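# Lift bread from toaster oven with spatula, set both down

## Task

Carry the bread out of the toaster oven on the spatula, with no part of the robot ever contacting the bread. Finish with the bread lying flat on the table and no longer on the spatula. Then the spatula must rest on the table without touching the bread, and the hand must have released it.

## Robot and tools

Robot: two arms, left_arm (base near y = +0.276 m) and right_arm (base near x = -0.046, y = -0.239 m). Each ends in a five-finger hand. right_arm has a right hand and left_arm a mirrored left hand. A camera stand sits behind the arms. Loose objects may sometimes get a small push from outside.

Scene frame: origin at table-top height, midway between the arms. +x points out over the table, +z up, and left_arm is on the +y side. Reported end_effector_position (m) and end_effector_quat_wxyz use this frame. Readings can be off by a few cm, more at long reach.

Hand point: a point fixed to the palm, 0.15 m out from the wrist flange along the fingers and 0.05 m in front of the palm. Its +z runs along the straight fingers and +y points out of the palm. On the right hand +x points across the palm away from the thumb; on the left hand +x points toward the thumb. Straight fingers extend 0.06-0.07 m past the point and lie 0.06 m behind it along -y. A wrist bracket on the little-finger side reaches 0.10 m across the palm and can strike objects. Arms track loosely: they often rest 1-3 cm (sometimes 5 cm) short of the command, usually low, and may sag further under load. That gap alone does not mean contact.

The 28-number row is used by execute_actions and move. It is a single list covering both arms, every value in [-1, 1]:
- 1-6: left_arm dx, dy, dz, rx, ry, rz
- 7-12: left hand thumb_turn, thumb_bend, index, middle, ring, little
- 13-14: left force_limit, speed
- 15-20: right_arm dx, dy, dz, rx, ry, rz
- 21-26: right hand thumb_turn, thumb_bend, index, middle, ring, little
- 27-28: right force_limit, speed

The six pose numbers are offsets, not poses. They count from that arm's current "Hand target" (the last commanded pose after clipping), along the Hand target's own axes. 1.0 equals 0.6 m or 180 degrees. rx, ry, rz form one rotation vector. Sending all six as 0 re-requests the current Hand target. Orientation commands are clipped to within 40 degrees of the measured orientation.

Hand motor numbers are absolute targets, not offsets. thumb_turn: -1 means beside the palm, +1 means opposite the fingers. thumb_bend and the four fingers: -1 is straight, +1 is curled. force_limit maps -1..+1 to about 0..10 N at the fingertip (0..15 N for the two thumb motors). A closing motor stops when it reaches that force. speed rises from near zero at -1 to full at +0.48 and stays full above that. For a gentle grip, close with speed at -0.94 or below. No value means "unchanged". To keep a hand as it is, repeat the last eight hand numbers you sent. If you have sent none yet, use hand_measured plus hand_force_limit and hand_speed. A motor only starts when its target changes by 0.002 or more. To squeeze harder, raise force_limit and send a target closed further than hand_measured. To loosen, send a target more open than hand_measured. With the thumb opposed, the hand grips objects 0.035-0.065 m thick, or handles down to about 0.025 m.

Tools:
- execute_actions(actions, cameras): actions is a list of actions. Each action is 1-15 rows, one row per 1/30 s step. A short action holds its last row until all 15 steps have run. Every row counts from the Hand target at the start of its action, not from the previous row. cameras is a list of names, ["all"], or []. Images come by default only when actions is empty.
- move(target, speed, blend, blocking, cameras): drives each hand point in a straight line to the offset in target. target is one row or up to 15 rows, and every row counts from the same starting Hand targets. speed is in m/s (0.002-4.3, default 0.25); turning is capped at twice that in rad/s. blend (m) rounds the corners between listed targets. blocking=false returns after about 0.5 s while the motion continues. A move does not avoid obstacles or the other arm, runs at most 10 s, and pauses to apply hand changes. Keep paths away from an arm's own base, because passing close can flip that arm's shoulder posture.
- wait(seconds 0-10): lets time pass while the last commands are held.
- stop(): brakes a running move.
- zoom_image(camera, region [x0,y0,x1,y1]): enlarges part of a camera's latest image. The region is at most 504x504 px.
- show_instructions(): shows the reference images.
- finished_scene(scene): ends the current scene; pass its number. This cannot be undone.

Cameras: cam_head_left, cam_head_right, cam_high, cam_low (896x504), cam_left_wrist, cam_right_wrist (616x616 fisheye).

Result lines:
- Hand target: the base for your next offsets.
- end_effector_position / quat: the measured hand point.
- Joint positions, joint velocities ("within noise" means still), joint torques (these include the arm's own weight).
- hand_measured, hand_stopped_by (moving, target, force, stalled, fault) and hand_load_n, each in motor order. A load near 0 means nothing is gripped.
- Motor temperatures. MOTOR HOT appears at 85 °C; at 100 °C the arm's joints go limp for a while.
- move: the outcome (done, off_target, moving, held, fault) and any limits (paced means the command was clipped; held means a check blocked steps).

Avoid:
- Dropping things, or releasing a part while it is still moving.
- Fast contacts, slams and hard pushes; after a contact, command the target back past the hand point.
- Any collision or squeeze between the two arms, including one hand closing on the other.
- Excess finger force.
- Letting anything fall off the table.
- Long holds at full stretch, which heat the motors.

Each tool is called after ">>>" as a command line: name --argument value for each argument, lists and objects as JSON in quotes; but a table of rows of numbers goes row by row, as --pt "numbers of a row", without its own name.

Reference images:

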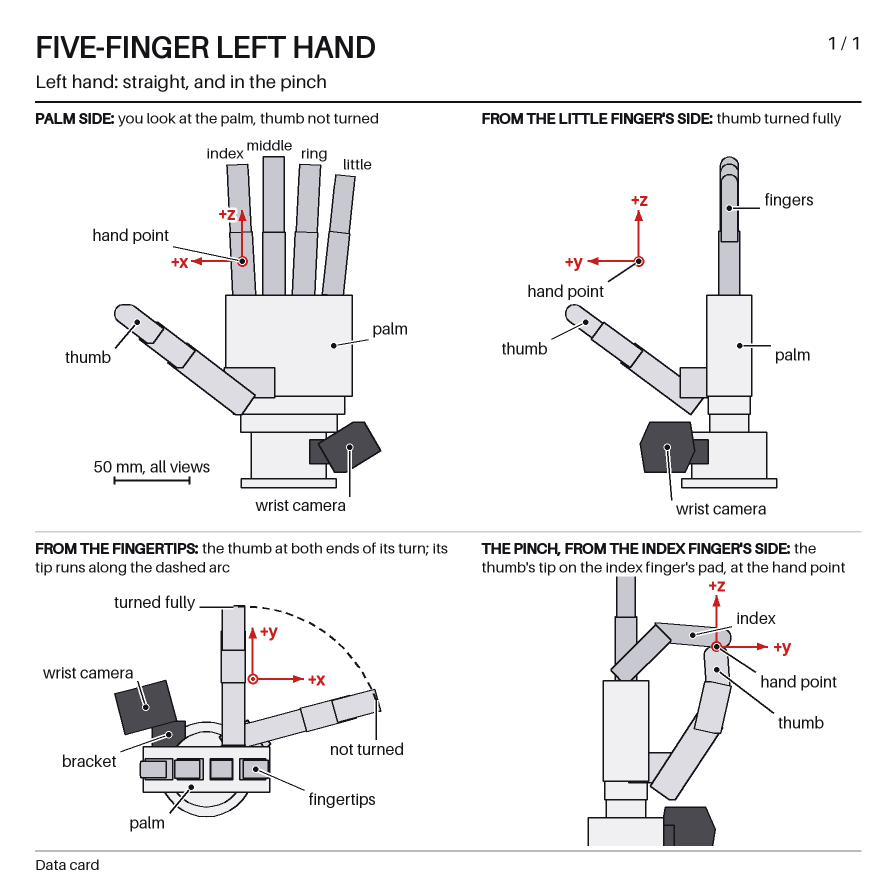

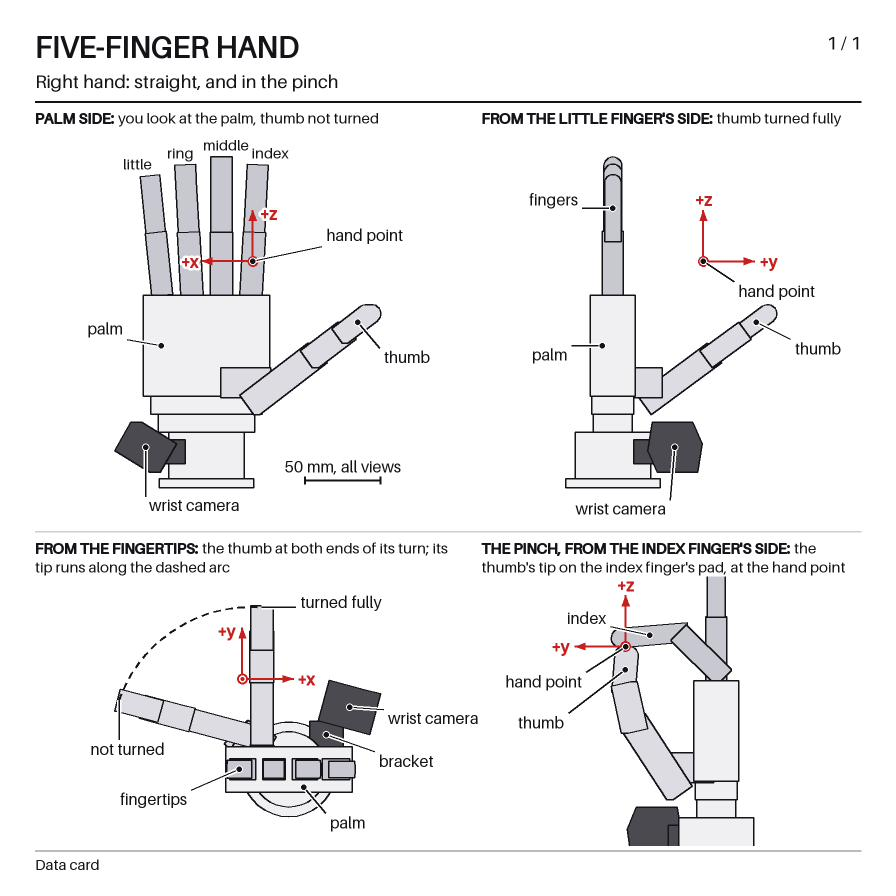

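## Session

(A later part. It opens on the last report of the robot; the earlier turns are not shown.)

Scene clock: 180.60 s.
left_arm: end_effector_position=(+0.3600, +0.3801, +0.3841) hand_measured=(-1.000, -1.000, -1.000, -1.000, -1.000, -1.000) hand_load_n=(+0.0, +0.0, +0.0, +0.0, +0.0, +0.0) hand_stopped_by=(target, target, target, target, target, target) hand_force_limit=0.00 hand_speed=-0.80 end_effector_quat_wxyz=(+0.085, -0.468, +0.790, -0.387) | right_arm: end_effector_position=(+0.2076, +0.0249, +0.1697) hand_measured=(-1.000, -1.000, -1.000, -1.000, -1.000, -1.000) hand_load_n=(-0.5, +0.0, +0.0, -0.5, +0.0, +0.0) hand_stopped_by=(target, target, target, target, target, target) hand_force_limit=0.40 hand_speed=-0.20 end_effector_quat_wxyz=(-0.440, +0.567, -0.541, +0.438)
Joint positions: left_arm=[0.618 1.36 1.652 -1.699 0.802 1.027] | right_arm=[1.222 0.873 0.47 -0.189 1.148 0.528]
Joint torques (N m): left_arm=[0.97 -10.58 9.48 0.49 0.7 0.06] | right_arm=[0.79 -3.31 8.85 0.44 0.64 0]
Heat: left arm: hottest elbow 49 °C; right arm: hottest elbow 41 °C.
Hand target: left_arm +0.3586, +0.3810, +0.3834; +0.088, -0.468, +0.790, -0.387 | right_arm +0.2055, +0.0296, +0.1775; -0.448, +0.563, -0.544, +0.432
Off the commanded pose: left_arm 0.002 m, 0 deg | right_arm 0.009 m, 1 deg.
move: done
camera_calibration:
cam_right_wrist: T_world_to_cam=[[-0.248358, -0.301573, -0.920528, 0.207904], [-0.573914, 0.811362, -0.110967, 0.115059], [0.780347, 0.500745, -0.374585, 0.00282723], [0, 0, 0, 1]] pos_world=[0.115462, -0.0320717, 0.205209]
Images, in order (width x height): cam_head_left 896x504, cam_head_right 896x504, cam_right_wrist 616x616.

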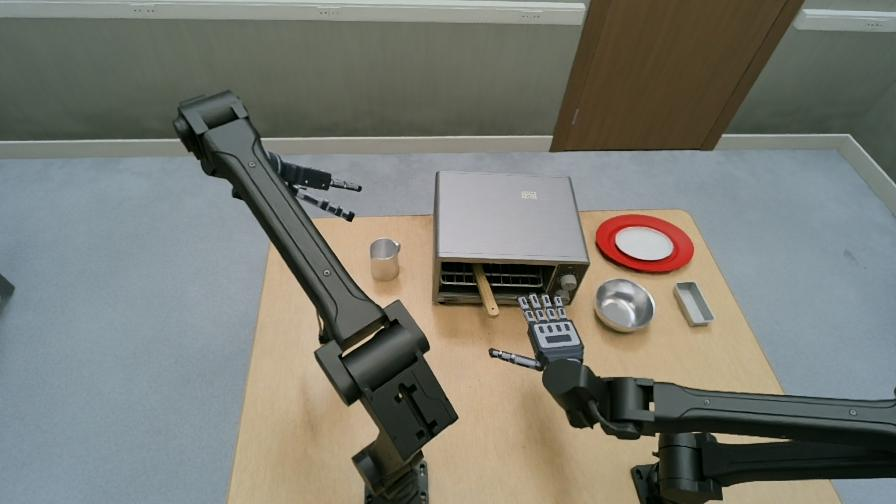

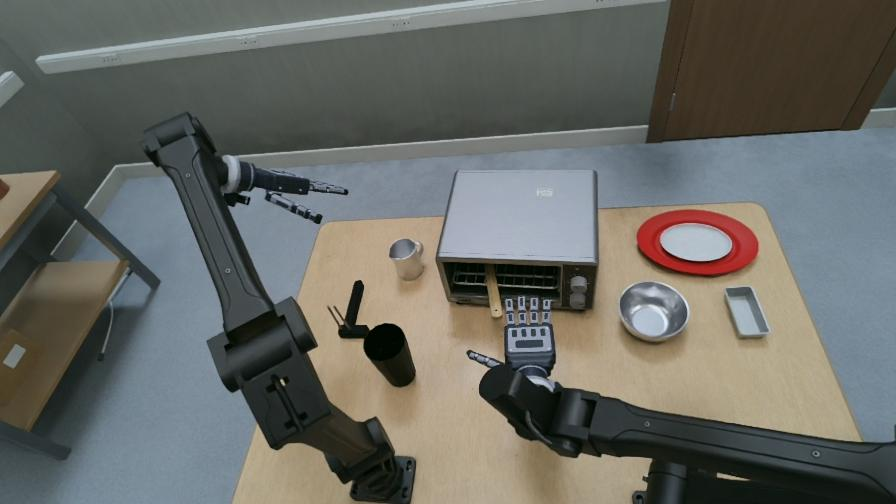

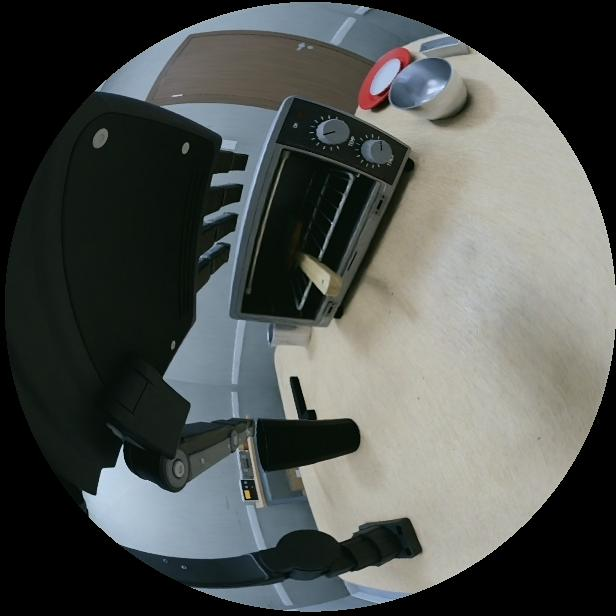

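>>> move --pt "0 0 0 0 0 0 -1 -1 -1 -1 -1 -1 0 -0.8 -0.0479 0.1249 0.1069 0.0418 -0.036 -0.0062 -1 0 -1 -1 -1 -1 0.4 0" --pt "0 0 0 0 0 0 -1 -1 -1 -1 -1 -1 0 -0.8 -0.0517 0.1774 0.1534 0.0418 -0.036 -0.0062 -1 0 -1 -1 -1 -1 0.4 0" --speed 0.12 --blend '[0.01,0]' --cameras '["cam_right_wrist","cam_head_left","cam_head_right"]'

>>> zoom_image --camera "cam_head_right" --region '[430, 230, 590, 390]'

>>> zoom_image --camera "cam_right_wrist" --region '[160, 80, 460, 380]'

Scene clock: 183.77 s.
left_arm: end_effector_position=(+0.3600, +0.3801, +0.3841) hand_measured=(-1.000, -1.000, -1.000, -1.000, -1.000, -1.000) hand_load_n=(+0.0, +0.0, +0.0, +0.0, +0.0, +0.0) hand_stopped_by=(target, target, target, target, target, target) hand_force_limit=0.00 hand_speed=-0.80 end_effector_quat_wxyz=(+0.085, -0.468, +0.790, -0.387) | right_arm: end_effector_position=(+0.2686, +0.0692, +0.0590) hand_measured=(-1.000, +0.000, -1.000, -1.000, -1.000, -1.000) hand_load_n=(+0.0, +0.0, +0.0, +0.0, +0.0, +0.0) hand_stopped_by=(target, target, target, target, target, target) hand_force_limit=0.40 hand_speed=0.00 end_effector_quat_wxyz=(+0.516, -0.558, +0.485, -0.433)
Joint positions: left_arm=[0.618 1.36 1.652 -1.699 0.802 1.027] | right_arm=[1.057 1.562 0.315 1.095 0.91 0.138]
Joint torques (N m): left_arm=[1.03 -10.7 9.47 0.46 0.71 0.07] | right_arm=[-1.03 -5.66 2.78 1.95 0.13 -0.25]
Heat: left arm: hottest elbow 49 °C; right arm: hottest elbow 41 °C.
Hand target: left_arm +0.3586, +0.3810, +0.3834; +0.088, -0.468, +0.790, -0.387 | right_arm +0.2702, +0.0631, +0.0531; +0.510, -0.561, +0.482, -0.439
Off the commanded pose: left_arm 0.002 m, 0 deg | right_arm 0.009 m, 1 deg.
move: done
camera_calibration:
cam_right_wrist: T_world_to_cam=[[-0.0860258, -0.273998, -0.957875, 0.091235], [-0.654198, 0.740663, -0.153112, 0.130786], [0.751415, 0.613469, -0.242965, -0.116134], [0, 0, 0, 1]] pos_world=[0.180674, -0.00062551, 0.0792001]
Images, in order (width x height): cam_head_left 896x504, cam_head_right 896x504, cam_right_wrist 616x616.

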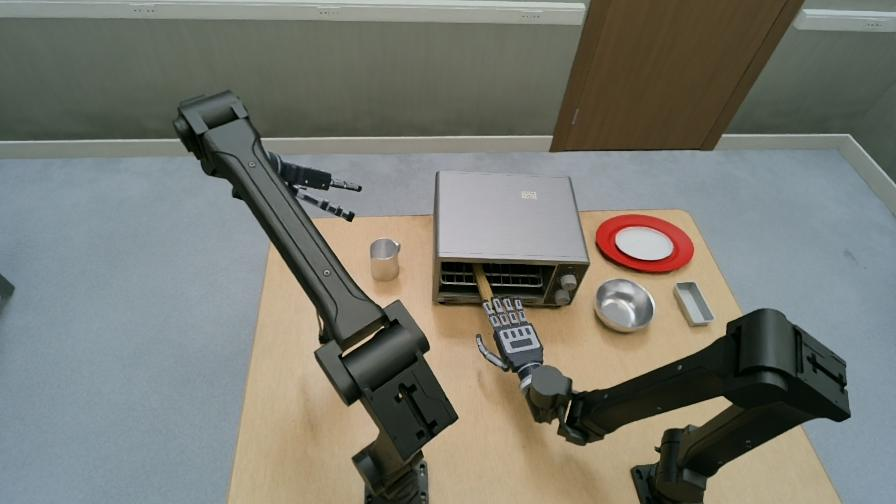

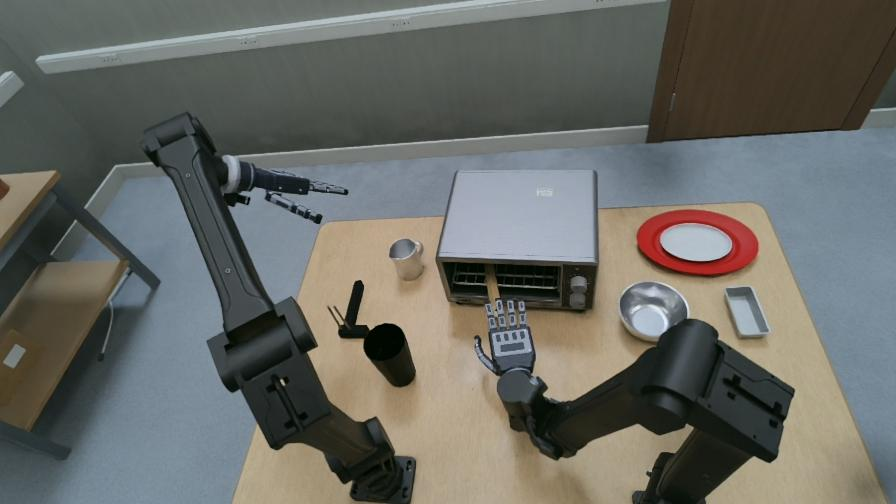

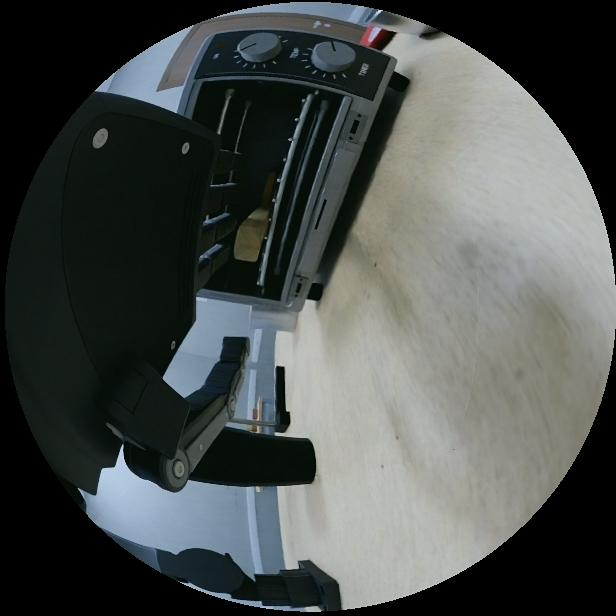

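Scaled by 3.150 from the camera's 896x504 image, which has a finer 1280x720 frame.

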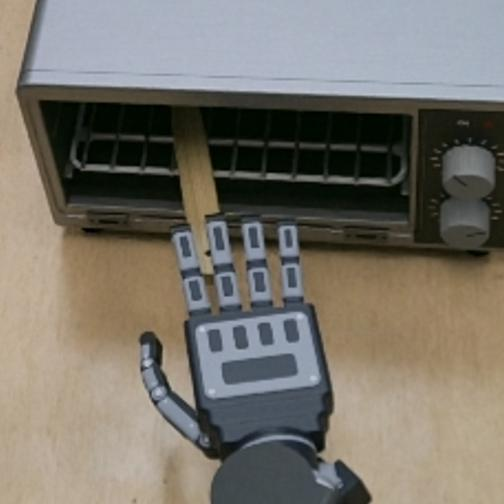

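Scaled by 1.680 from the camera's 616x616 image, which has a finer 880x880 frame.

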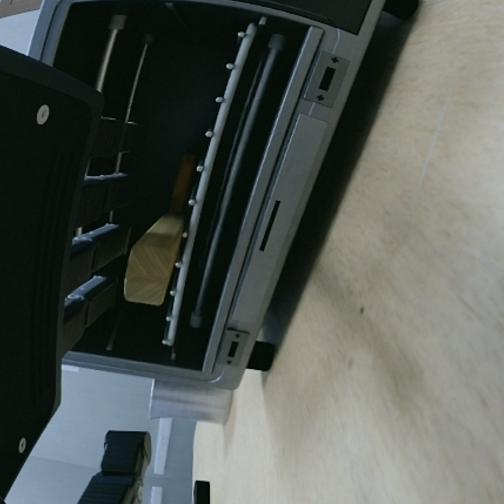

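>>> move --pt "0 0 0 0 0 0 -1 -1 -1 -1 -1 -1 0 -0.8 0.0019 -0.0027 0.1 0 0 0 -1 0 -1 -1 -1 -1 0.4 0" --pt "0 0 0 0 0 0 -1 -1 -1 -1 -1 -1 0 -0.8 0.0032 -0.0047 0.1757 0 0 0 -1 0 -1 -1 -1 -1 0.4 0" --speed 0.05 --cameras '["cam_right_wrist","cam_head_left","cam_head_right","cam_left_wrist"]'

>>> zoom_image --camera "cam_head_right" --region '[430, 230, 590, 390]'

>>> zoom_image --camera "cam_right_wrist" --region '[100, 80, 400, 380]'

Scene clock: 187.30 s.
left_arm: end_effector_position=(+0.3600, +0.3801, +0.3841) hand_measured=(-1.000, -1.000, -1.000, -1.000, -1.000, -1.000) hand_load_n=(-0.5, +0.0, +0.0, +0.0, +0.0, +0.0) hand_stopped_by=(target, target, target, target, target, target) hand_force_limit=0.00 hand_speed=-0.80 end_effector_quat_wxyz=(+0.085, -0.468, +0.790, -0.387) | right_arm: end_effector_position=(+0.3656, +0.0761, +0.0531) hand_measured=(-1.000, +0.000, -1.000, -1.000, -1.000, -1.000) hand_load_n=(+0.0, +0.0, +0.0, +0.0, +0.0, +0.0) hand_stopped_by=(target, target, target, target, target, target) hand_force_limit=0.40 hand_speed=0.00 end_effector_quat_wxyz=(+0.519, -0.555, +0.484, -0.433)
Joint positions: left_arm=[0.618 1.36 1.652 -1.699 0.802 1.027] | right_arm=[0.816 1.705 0.48 1.115 0.671 0.091]
Joint torques (N m): left_arm=[1.03 -10.52 9.48 0.44 0.7 0.06] | right_arm=[-1.2 -7.36 5.76 1.01 0.03 -0.23]
Heat: left arm: hottest elbow 49 °C; right arm: hottest elbow 41 °C.
Hand target: left_arm +0.3586, +0.3810, +0.3834; +0.088, -0.468, +0.790, -0.387 | right_arm +0.3744, +0.0769, +0.0459; +0.510, -0.561, +0.482, -0.439
Off the commanded pose: left_arm 0.002 m, 0 deg | right_arm 0.011 m, 1 deg.
move: off_target (right_arm)
camera_calibration:
cam_left_wrist: T_world_to_cam=[[0.474575, -0.44462, 0.759666, -0.292722], [-0.87553, -0.327372, 0.355351, 0.306446], [0.0906966, -0.833751, -0.544641, 0.610699], [0, 0, 0, 1]] pos_world=[0.351833, 0.479343, 0.446086]
cam_right_wrist: T_world_to_cam=[[-0.0801886, -0.26863, -0.9599, 0.0933019], [-0.653867, 0.741029, -0.152755, 0.18804], [0.752348, 0.615398, -0.23507, -0.195572], [0, 0, 0, 1]] pos_world=[0.277573, 0.00607528, 0.0723114]
Images, in order (width x height): cam_head_left 896x504, cam_head_right 896x504, cam_left_wrist 616x616, cam_right_wrist 616x616.

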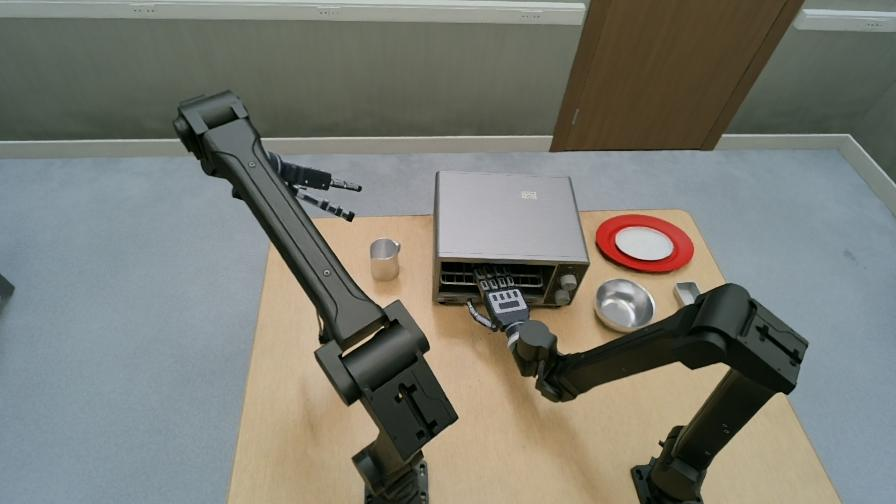

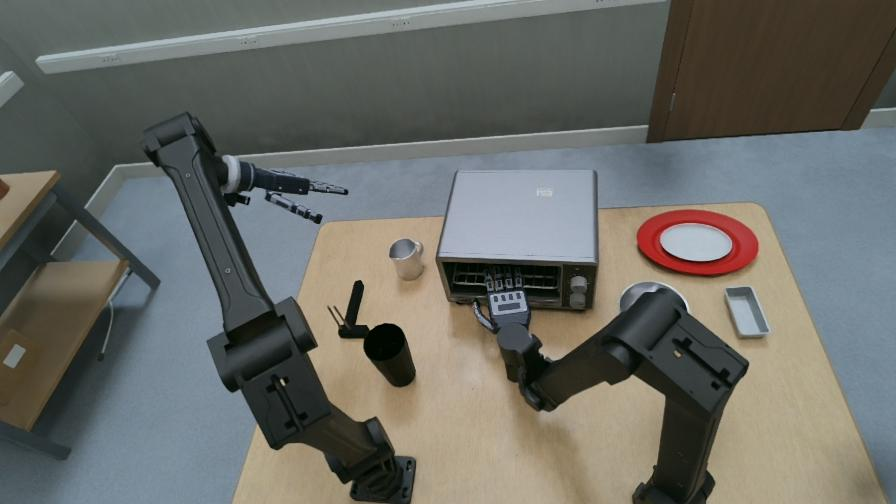

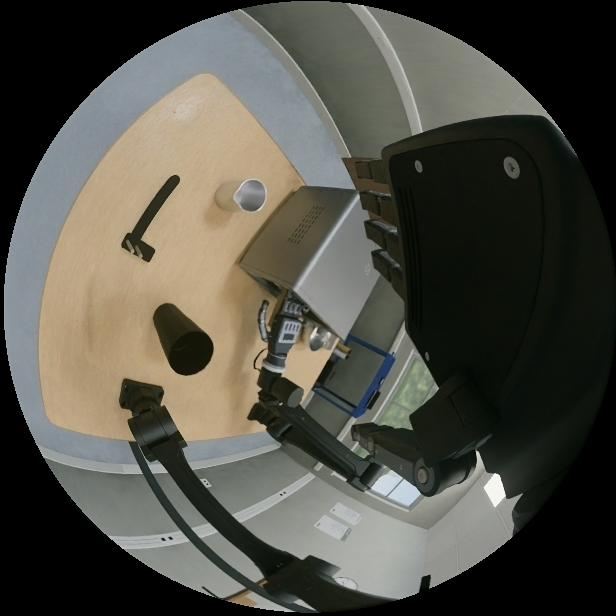

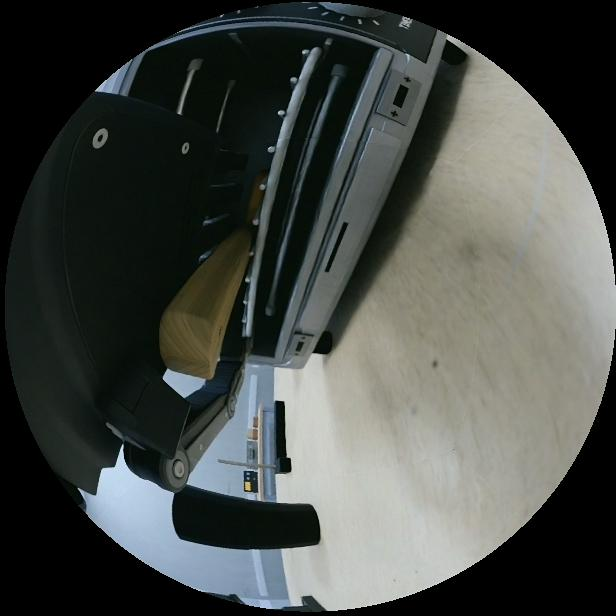

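Scaled by 3.150 from the camera's 896x504 image, which has a finer 1280x720 frame.

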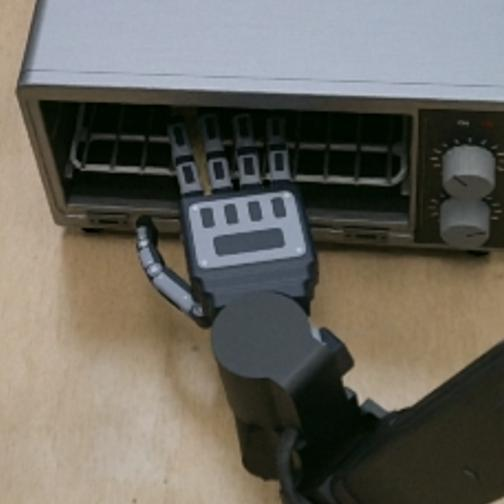

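Scaled by 1.680 from the camera's 616x616 image, which has a finer 880x880 frame.

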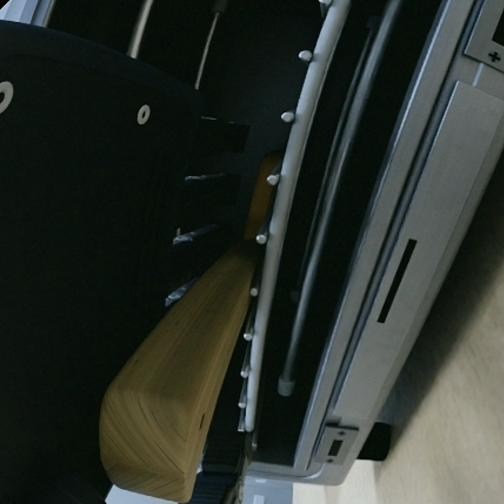

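>>> execute_actions --actions '[[[0,0,0,0,0,0,-1,-1,-1,-1,-1,-1,0,-0.8,0,0.005,0,0,0,0,1,0,-1,-1,-1,-1,0,-0.3]]]'

>>> wait --seconds 1.5 --cameras '["cam_right_wrist"]'

>>> zoom_image --camera "cam_right_wrist" --region '[60, 180, 320, 460]'

Scene clock: 189.20 s.
left_arm: end_effector_position=(+0.3600, +0.3801, +0.3841) hand_measured=(-1.000, -1.000, -1.000, -1.000, -1.000, -1.000) hand_load_n=(-0.5, +0.0, +0.0, -0.5, +0.0, -0.5) hand_stopped_by=(target, target, target, target, target, target) hand_force_limit=0.00 hand_speed=-0.80 end_effector_quat_wxyz=(+0.085, -0.468, +0.790, -0.387) | right_arm: end_effector_position=(+0.3665, +0.0768, +0.0523) hand_measured=(+1.000, +0.000, -1.000, -1.000, -1.000, -1.000) hand_load_n=(+0.0, +0.0, +0.0, +0.0, -0.5, +0.0) hand_stopped_by=(target, target, target, target, target, target) hand_force_limit=0.00 hand_speed=-0.30 end_effector_quat_wxyz=(+0.519, -0.556, +0.484, -0.433)
Joint positions: left_arm=[0.618 1.36 1.652 -1.699 0.802 1.027] | right_arm=[0.816 1.709 0.484 1.115 0.671 0.091]
Joint torques (N m): left_arm=[0.97 -10.52 9.5 0.43 0.71 0.06] | right_arm=[-1.32 -6.83 5.19 1.47 0.08 -0.26]
Heat: left arm: hottest elbow 49 °C; right arm: hottest elbow 41 °C.
Hand target: left_arm +0.3586, +0.3810, +0.3834; +0.088, -0.468, +0.790, -0.387 | right_arm +0.3742, +0.0767, +0.0428; +0.510, -0.561, +0.482, -0.439
Off the commanded pose: left_arm 0.002 m, 0 deg | right_arm 0.012 m, 1 deg.
Step readings (end_effector_position of left_arm | right_arm):
0: (+0.3600, +0.3801, +0.3841) | (+0.3656, +0.0760, +0.0530)
1: (+0.3600, +0.3801, +0.3841) | (+0.3656, +0.0760, +0.0530)
2: (+0.3600, +0.3801, +0.3841) | (+0.3656, +0.0760, +0.0529)
4: (+0.3600, +0.3801, +0.3841) | (+0.3656, +0.0761, +0.0524)
8: (+0.3600, +0.3801, +0.3841) | (+0.3663, +0.0768, +0.0525)
15: (+0.3600, +0.3801, +0.3841) | (+0.3665, +0.0768, +0.0523)

Scene clock: 190.70 s.
left_arm: end_effector_position=(+0.3600, +0.3801, +0.3841) hand_measured=(-1.000, -1.000, -1.000, -1.000, -1.000, -1.000) hand_load_n=(+0.0, -0.5, +0.0, +0.0, +0.0, +0.0) hand_stopped_by=(target, target, target, target, target, target) hand_force_limit=0.00 hand_speed=-0.80 end_effector_quat_wxyz=(+0.085, -0.468, +0.790, -0.387) | right_arm: end_effector_position=(+0.3665, +0.0768, +0.0523) hand_measured=(+1.000, +0.000, -1.000, -1.000, -1.000, -1.000) hand_load_n=(+0.0, +0.0, +0.0, +0.0, -0.5, +0.0) hand_stopped_by=(target, target, target, target, target, target) hand_force_limit=0.00 hand_speed=-0.30 end_effector_quat_wxyz=(+0.519, -0.556, +0.484, -0.433)
Joint positions: left_arm=[0.618 1.36 1.652 -1.699 0.802 1.027] | right_arm=[0.816 1.709 0.484 1.115 0.671 0.091]
Joint torques (N m): left_arm=[1.08 -10.58 9.51 0.47 0.71 0.05] | right_arm=[-0.73 -7.24 5.42 1.39 0.08 -0.27]
Heat: left arm: hottest elbow 49 °C; right arm: hottest elbow 41 °C.
Hand target: left_arm +0.3586, +0.3810, +0.3834; +0.088, -0.468, +0.790, -0.387 | right_arm +0.3742, +0.0767, +0.0428; +0.510, -0.561, +0.482, -0.439
Off the commanded pose: left_arm 0.002 m, 0 deg | right_arm 0.012 m, 1 deg.
wait: 1.50 s; at rest by 0.17 s
camera_calibration:
cam_right_wrist: T_world_to_cam=[[-0.0806345, -0.269573, -0.959598, 0.0930247], [-0.65363, 0.74113, -0.153277, 0.1879], [0.752506, 0.614863, -0.235962, -0.196883], [0, 0, 0, 1]] pos_world=[0.278473, 0.00687487, 0.0716101]
Images, in order (width x height): cam_right_wrist 616x616.

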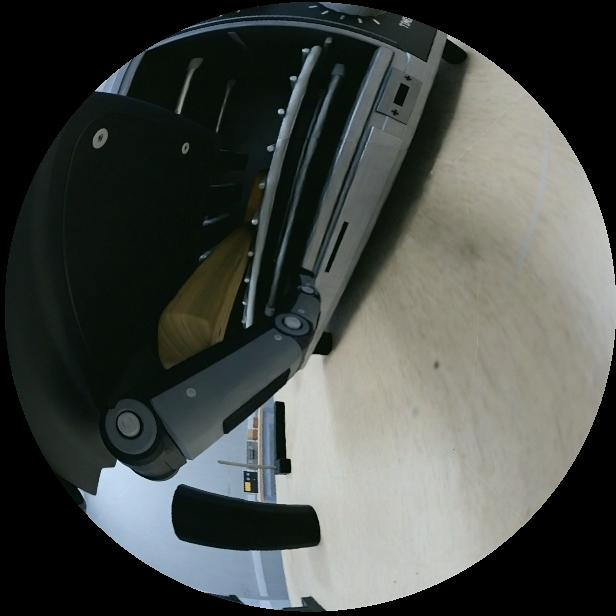

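Scaled by 1.800 from the camera's 616x616 image, which has a finer 880x880 frame.

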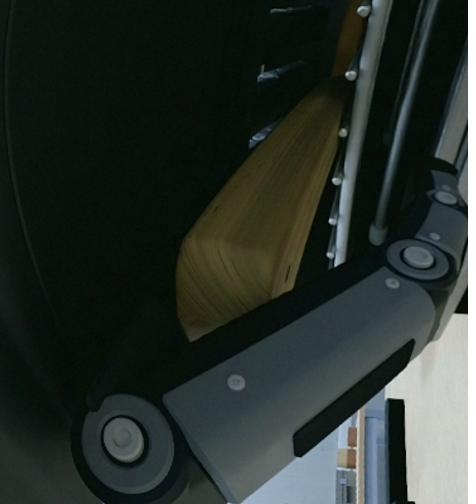

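>>> execute_actions --actions '[[[0,0,0,0,0,0,-1,-1,-1,-1,-1,-1,0,-0.8,0,0,0,0,0,0,1,0.9,-1,-1,-1,-1,-0.2,-0.8]]]'

>>> wait --seconds 1 --cameras '["cam_right_wrist","cam_head_right"]'

>>> zoom_image --camera "cam_right_wrist" --region '[60, 180, 320, 460]'

>>> zoom_image --camera "cam_head_right" --region '[450, 240, 550, 340]'

Scene clock: 192.27 s.
left_arm: end_effector_position=(+0.3600, +0.3801, +0.3841) hand_measured=(-1.000, -1.000, -1.000, -1.000, -1.000, -1.000) hand_load_n=(+0.0, +0.0, +0.0, +0.0, +0.0, +0.0) hand_stopped_by=(target, target, target, target, target, target) hand_force_limit=0.00 hand_speed=-0.80 end_effector_quat_wxyz=(+0.085, -0.468, +0.790, -0.387) | right_arm: end_effector_position=(+0.3668, +0.0769, +0.0535) hand_measured=(+1.000, +0.310, -1.000, -1.000, -1.000, -1.000) hand_load_n=(+1.5, +6.0, +0.0, +0.0, +0.0, +0.0) hand_stopped_by=(target, force, target, target, target, target) hand_force_limit=-0.20 hand_speed=-0.80 end_effector_quat_wxyz=(+0.520, -0.556, +0.481, -0.435)
Joint positions: left_arm=[0.618 1.36 1.652 -1.699 0.802 1.027] | right_arm=[0.816 1.709 0.484 1.121 0.669 0.082]
Joint torques (N m): left_arm=[1.08 -10.64 9.54 0.47 0.71 0.06] | right_arm=[-1.14 -6.77 5.23 1.06 0.15 -0.18]
Heat: left arm: hottest elbow 49 °C; right arm: hottest elbow 41 °C.
Hand target: left_arm +0.3586, +0.3810, +0.3834; +0.088, -0.468, +0.790, -0.387 | right_arm +0.3742, +0.0768, +0.0428; +0.510, -0.561, +0.482, -0.439
Off the commanded pose: left_arm 0.002 m, 0 deg | right_arm 0.013 m, 1 deg.
Step readings (end_effector_position of left_arm | right_arm):
0: (+0.3600, +0.3801, +0.3841) | (+0.3665, +0.0768, +0.0523)
1: (+0.3600, +0.3801, +0.3841) | (+0.3665, +0.0768, +0.0523)
2: (+0.3600, +0.3801, +0.3841) | (+0.3665, +0.0768, +0.0523)
4: (+0.3600, +0.3801, +0.3841) | (+0.3665, +0.0768, +0.0523)
8: (+0.3600, +0.3801, +0.3841) | (+0.3665, +0.0768, +0.0523)
15: (+0.3600, +0.3801, +0.3841) | (+0.3665, +0.0768, +0.0523)

Scene clock: 193.27 s.
left_arm: end_effector_position=(+0.3600, +0.3801, +0.3841) hand_measured=(-1.000, -1.000, -1.000, -1.000, -1.000, -1.000) hand_load_n=(+0.0, +0.0, +0.0, +0.0, +0.0, +0.0) hand_stopped_by=(target, target, target, target, target, target) hand_force_limit=0.00 hand_speed=-0.80 end_effector_quat_wxyz=(+0.085, -0.468, +0.790, -0.387) | right_arm: end_effector_position=(+0.3668, +0.0769, +0.0534) hand_measured=(+1.000, +0.310, -1.000, -1.000, -1.000, -1.000) hand_load_n=(+1.5, +5.5, +0.0, +0.0, +0.0, +0.0) hand_stopped_by=(target, force, target, target, target, target) hand_force_limit=-0.20 hand_speed=-0.80 end_effector_quat_wxyz=(+0.520, -0.556, +0.481, -0.435)
Joint positions: left_arm=[0.618 1.36 1.652 -1.699 0.802 1.027] | right_arm=[0.816 1.709 0.484 1.121 0.669 0.081]
Joint torques (N m): left_arm=[1.03 -10.64 9.48 0.47 0.7 0.06] | right_arm=[-1.32 -7.36 5.23 1.11 0.09 -0.2]
Heat: left arm: hottest elbow 49 °C; right arm: hottest elbow 41 °C.
Hand target: left_arm +0.3586, +0.3810, +0.3834; +0.088, -0.468, +0.790, -0.387 | right_arm +0.3742, +0.0767, +0.0428; +0.510, -0.561, +0.482, -0.439
Off the commanded pose: left_arm 0.002 m, 0 deg | right_arm 0.013 m, 1 deg.
wait: 1.00 s; at rest by 0.17 s
camera_calibration:
cam_right_wrist: T_world_to_cam=[[-0.0749019, -0.273941, -0.958825, 0.0923942], [-0.6545, 0.738941, -0.15999, 0.189056], [0.752343, 0.615567, -0.234642, -0.197003], [0, 0, 0, 1]] pos_world=[0.278871, 0.00687738, 0.072612]
Images, in order (width x height): cam_head_right 896x504, cam_right_wrist 616x616.

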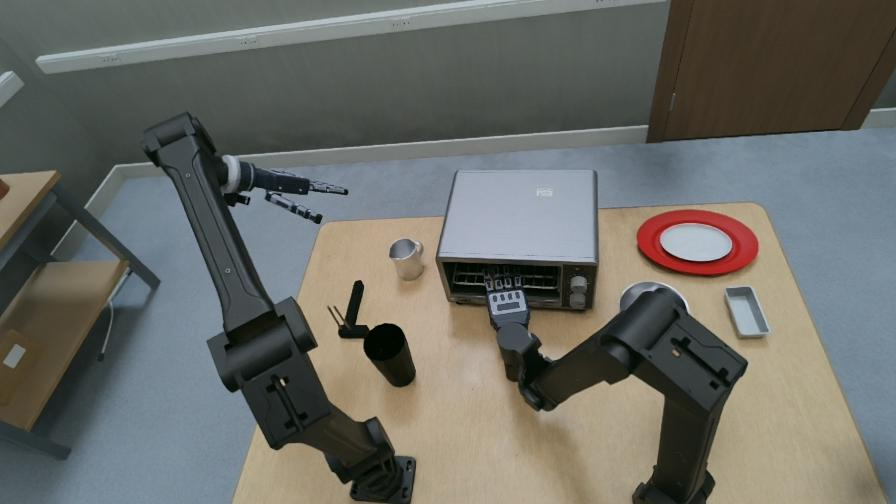

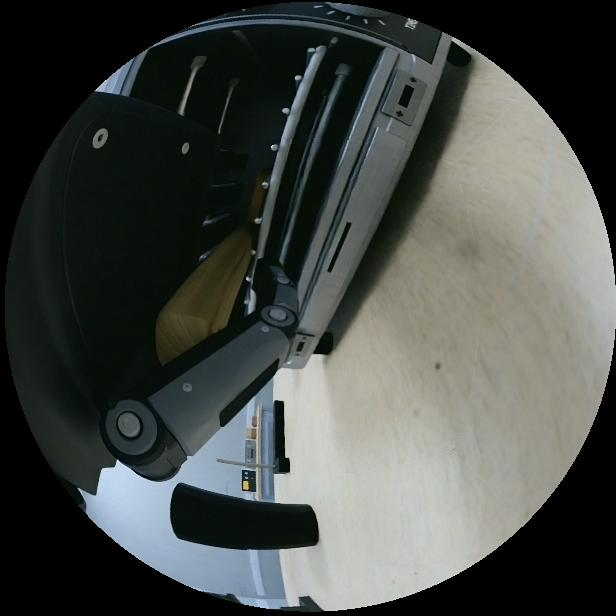

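Scaled by 1.800 from the camera's 616x616 image, which has a finer 880x880 frame.

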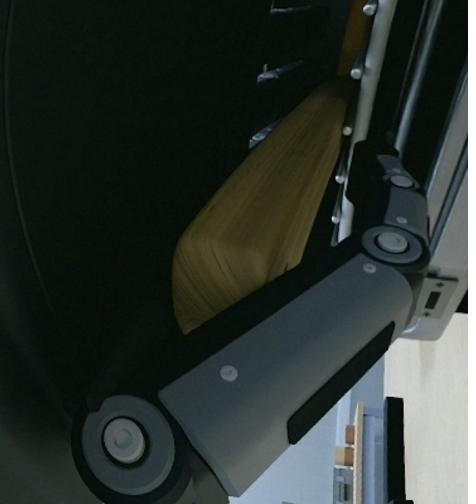

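Scaled by 5.040 from the camera's 896x504 image, which has a finer 1280x720 frame.

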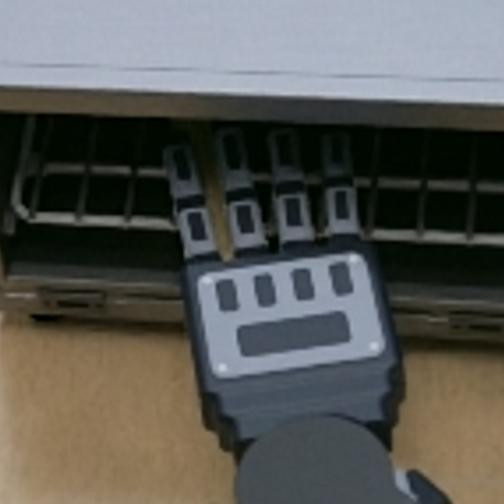

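>>> execute_actions --actions '[[[0,0,0,0,0,0,-1,-1,-1,-1,-1,-1,0,-0.8,0,0,0,0,0,0,1,0.8,-1,-1,-1,-1,0.6,-0.9]]]'

>>> wait --seconds 1 --cameras '["cam_right_wrist"]'

>>> zoom_image --camera "cam_right_wrist" --region '[60, 180, 320, 460]'

Scene clock: 194.90 s.
left_arm: end_effector_position=(+0.3600, +0.3801, +0.3841) hand_measured=(-1.000, -1.000, -1.000, -1.000, -1.000, -1.000) hand_load_n=(+0.0, +0.0, +0.0, +0.0, +0.0, +0.0) hand_stopped_by=(target, target, target, target, target, target) hand_force_limit=0.00 hand_speed=-0.80 end_effector_quat_wxyz=(+0.085, -0.468, +0.790, -0.387) | right_arm: end_effector_position=(+0.3672, +0.0782, +0.0567) hand_measured=(+1.000, +0.452, -1.000, -1.000, -1.000, -1.000) hand_load_n=(+4.5, +12.5, +0.0, +0.0, +0.0, +0.0) hand_stopped_by=(target, force, target, target, target, target) hand_force_limit=0.60 hand_speed=-0.90 end_effector_quat_wxyz=(+0.525, -0.552, +0.481, -0.435)
Joint positions: left_arm=[0.618 1.36 1.652 -1.699 0.802 1.027] | right_arm=[0.817 1.709 0.484 1.135 0.669 0.081]
Joint torques (N m): left_arm=[1.14 -10.4 9.46 0.44 0.69 0.05] | right_arm=[-0.79 -7.41 5.18 0.55 0.11 -0.18]
Heat: left arm: hottest elbow 49 °C; right arm: hottest elbow 41 °C.
Hand target: left_arm +0.3586, +0.3810, +0.3834; +0.088, -0.468, +0.790, -0.387 | right_arm +0.3741, +0.0769, +0.0428; +0.510, -0.561, +0.482, -0.439
Off the commanded pose: left_arm 0.002 m, 0 deg | right_arm 0.016 m, 2 deg.
Step readings (end_effector_position of left_arm | right_arm):
0: (+0.3600, +0.3801, +0.3841) | (+0.3668, +0.0769, +0.0534)
1: (+0.3600, +0.3801, +0.3841) | (+0.3668, +0.0769, +0.0534)
2: (+0.3600, +0.3801, +0.3841) | (+0.3668, +0.0769, +0.0534)
4: (+0.3600, +0.3801, +0.3841) | (+0.3668, +0.0769, +0.0534)
8: (+0.3600, +0.3801, +0.3841) | (+0.3669, +0.0770, +0.0539)
15: (+0.3600, +0.3801, +0.3841) | (+0.3671, +0.0772, +0.0546)

Scene clock: 195.90 s.
left_arm: end_effector_position=(+0.3600, +0.3801, +0.3841) hand_measured=(-1.000, -1.000, -1.000, -1.000, -1.000, -1.000) hand_load_n=(+0.0, +0.0, +0.0, +0.0, +0.0, +0.0) hand_stopped_by=(target, target, target, target, target, target) hand_force_limit=0.00 hand_speed=-0.80 end_effector_quat_wxyz=(+0.085, -0.468, +0.790, -0.387) | right_arm: end_effector_position=(+0.3672, +0.0782, +0.0567) hand_measured=(+1.000, +0.452, -1.000, -1.000, -1.000, -1.000) hand_load_n=(+4.5, +12.0, +0.0, +0.0, +0.0, +0.0) hand_stopped_by=(target, force, target, target, target, target) hand_force_limit=0.60 hand_speed=-0.90 end_effector_quat_wxyz=(+0.525, -0.552, +0.481, -0.435)
Joint positions: left_arm=[0.618 1.36 1.652 -1.699 0.802 1.027] | right_arm=[0.817 1.709 0.484 1.135 0.669 0.081]
Joint torques (N m): left_arm=[1.03 -10.58 9.47 0.46 0.7 0.04] | right_arm=[-0.97 -6.83 5.34 0.55 0.15 -0.16]
Heat: left arm: hottest elbow 49 °C; right arm: hottest elbow 41 °C.
Hand target: left_arm +0.3586, +0.3810, +0.3834; +0.088, -0.468, +0.790, -0.387 | right_arm +0.3741, +0.0769, +0.0428; +0.510, -0.561, +0.482, -0.439
Off the commanded pose: left_arm 0.002 m, 0 deg | right_arm 0.016 m, 2 deg.
wait: 1.00 s; at rest by 0.17 s
camera_calibration:
cam_right_wrist: T_world_to_cam=[[-0.0656772, -0.264316, -0.962197, 0.0920346], [-0.653896, 0.739778, -0.158584, 0.188524], [0.753728, 0.618762, -0.221422, -0.198813], [0, 0, 0, 1]] pos_world=[0.27917, 0.00787843, 0.0744308]
Images, in order (width x height): cam_right_wrist 616x616.

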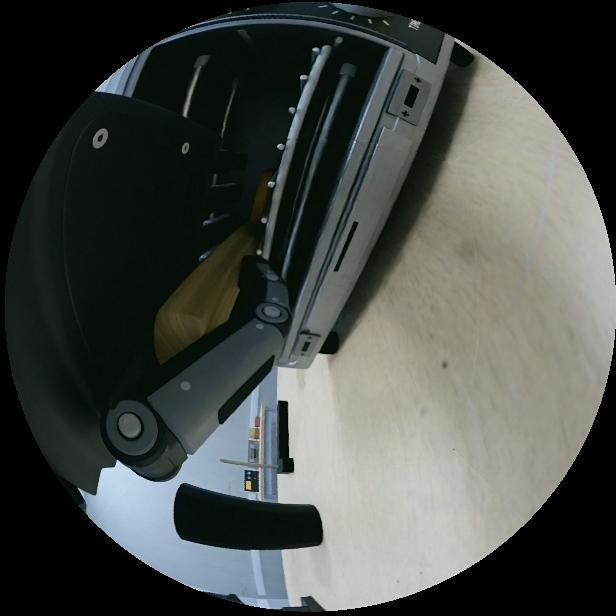

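Scaled by 1.800 from the camera's 616x616 image, which has a finer 880x880 frame.

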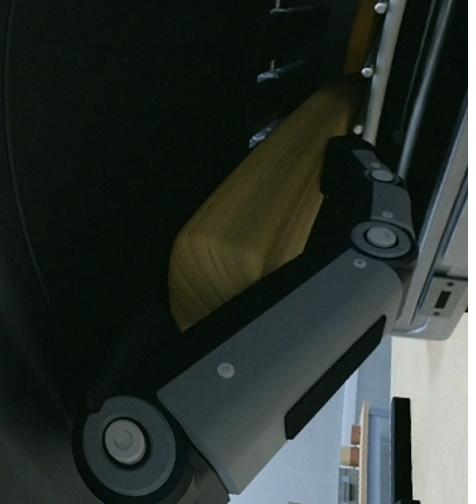

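>>> move --target '[0,0,0,0,0,0,-1,-1,-1,-1,-1,-1,0,-0.8,0,-0.055,-0.039,0,0,0,1,0.8,-1,-1,-1,-1,0.6,-0.9]' --speed 0.03 --cameras '["cam_right_wrist","cam_head_left","cam_head_right"]'

>>> zoom_image --camera "cam_right_wrist" --region '[100, 80, 360, 400]'

Scene clock: 197.90 s.
left_arm: end_effector_position=(+0.3600, +0.3801, +0.3841) hand_measured=(-1.000, -1.000, -1.000, -1.000, -1.000, -1.000) hand_load_n=(+0.0, +0.0, +0.0, +0.0, +0.0, +0.0) hand_stopped_by=(target, target, target, target, target, target) hand_force_limit=0.00 hand_speed=-0.80 end_effector_quat_wxyz=(+0.085, -0.468, +0.790, -0.387) | right_arm: end_effector_position=(+0.3582, +0.0705, +0.0708) hand_measured=(+1.000, +0.452, -1.000, -1.000, -1.000, -1.000) hand_load_n=(+2.0, +16.0, +0.0, +0.0, +0.0, +0.0) hand_stopped_by=(target, force, target, target, target, target) hand_force_limit=0.60 hand_speed=-0.90 end_effector_quat_wxyz=(-0.505, +0.562, -0.485, +0.441)
Joint positions: left_arm=[0.618 1.36 1.652 -1.699 0.802 1.027] | right_arm=[0.831 1.604 0.471 0.998 0.703 0.081]
Joint torques (N m): left_arm=[1.08 -10.58 9.52 0.47 0.7 0.06] | right_arm=[0.73 -10.58 4.15 0.9 0.32 -0.13]
Heat: left arm: hottest elbow 49 °C; right arm: hottest elbow 41 °C.
Hand target: left_arm +0.3586, +0.3810, +0.3834; +0.088, -0.468, +0.790, -0.387 | right_arm +0.3542, +0.0739, +0.0781; -0.510, +0.561, -0.482, +0.439
Off the commanded pose: left_arm 0.002 m, 0 deg | right_arm 0.009 m, 1 deg.
move: done
camera_calibration:
cam_right_wrist: T_world_to_cam=[[-0.0960468, -0.296101, -0.950315, 0.115269], [-0.644084, 0.746398, -0.167467, 0.187218], [0.758901, 0.595998, -0.262403, -0.181487], [0, 0, 0, 1]] pos_world=[0.269387, 0.00255805, 0.0932723]
Images, in order (width x height): cam_head_left 896x504, cam_head_right 896x504, cam_right_wrist 616x616.

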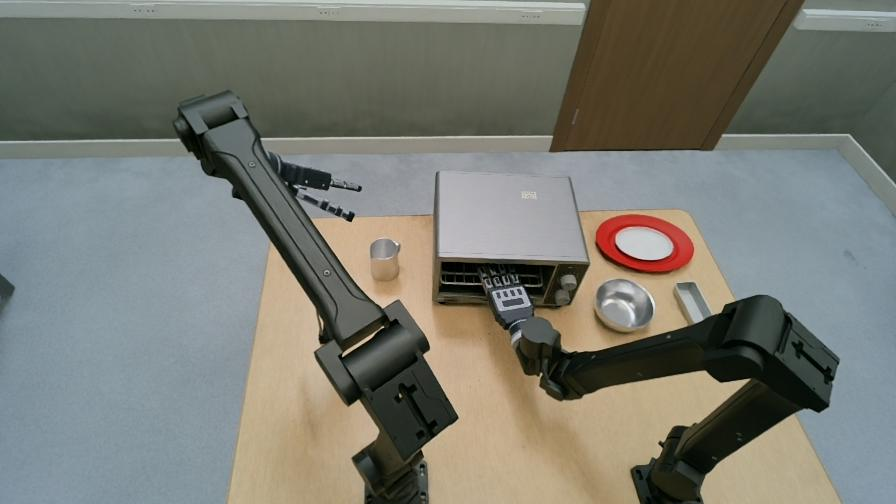

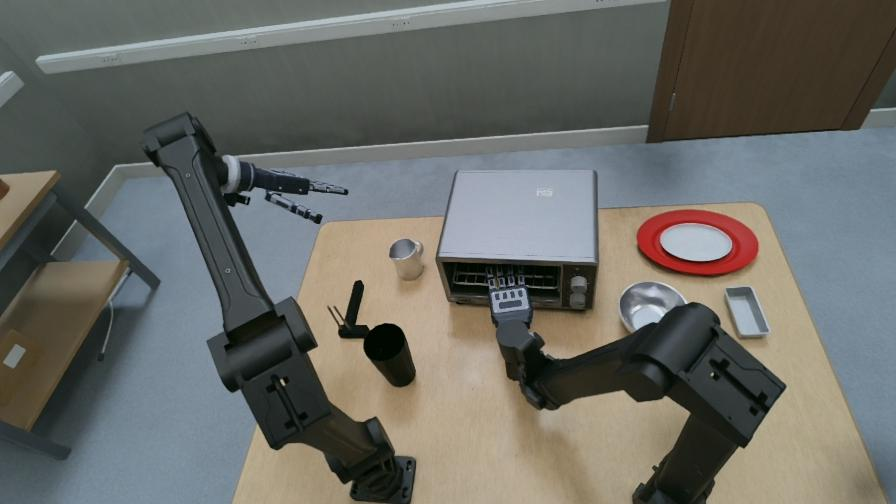

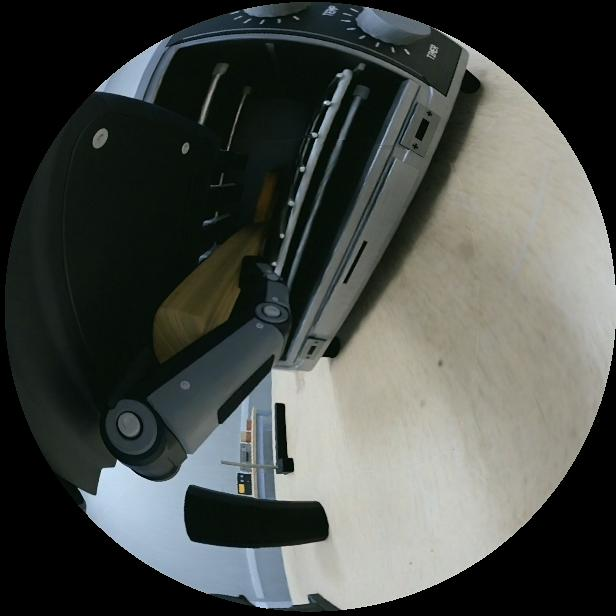

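Scaled by 1.575 from the camera's 616x616 image, which has a finer 880x880 frame.

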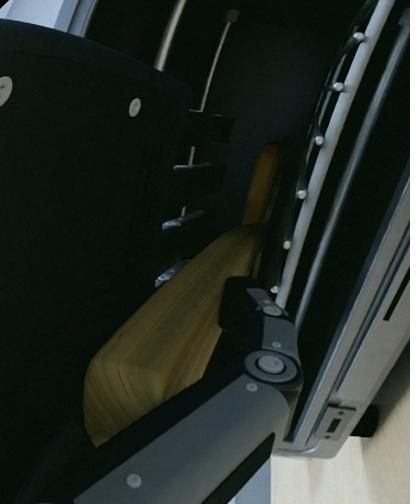

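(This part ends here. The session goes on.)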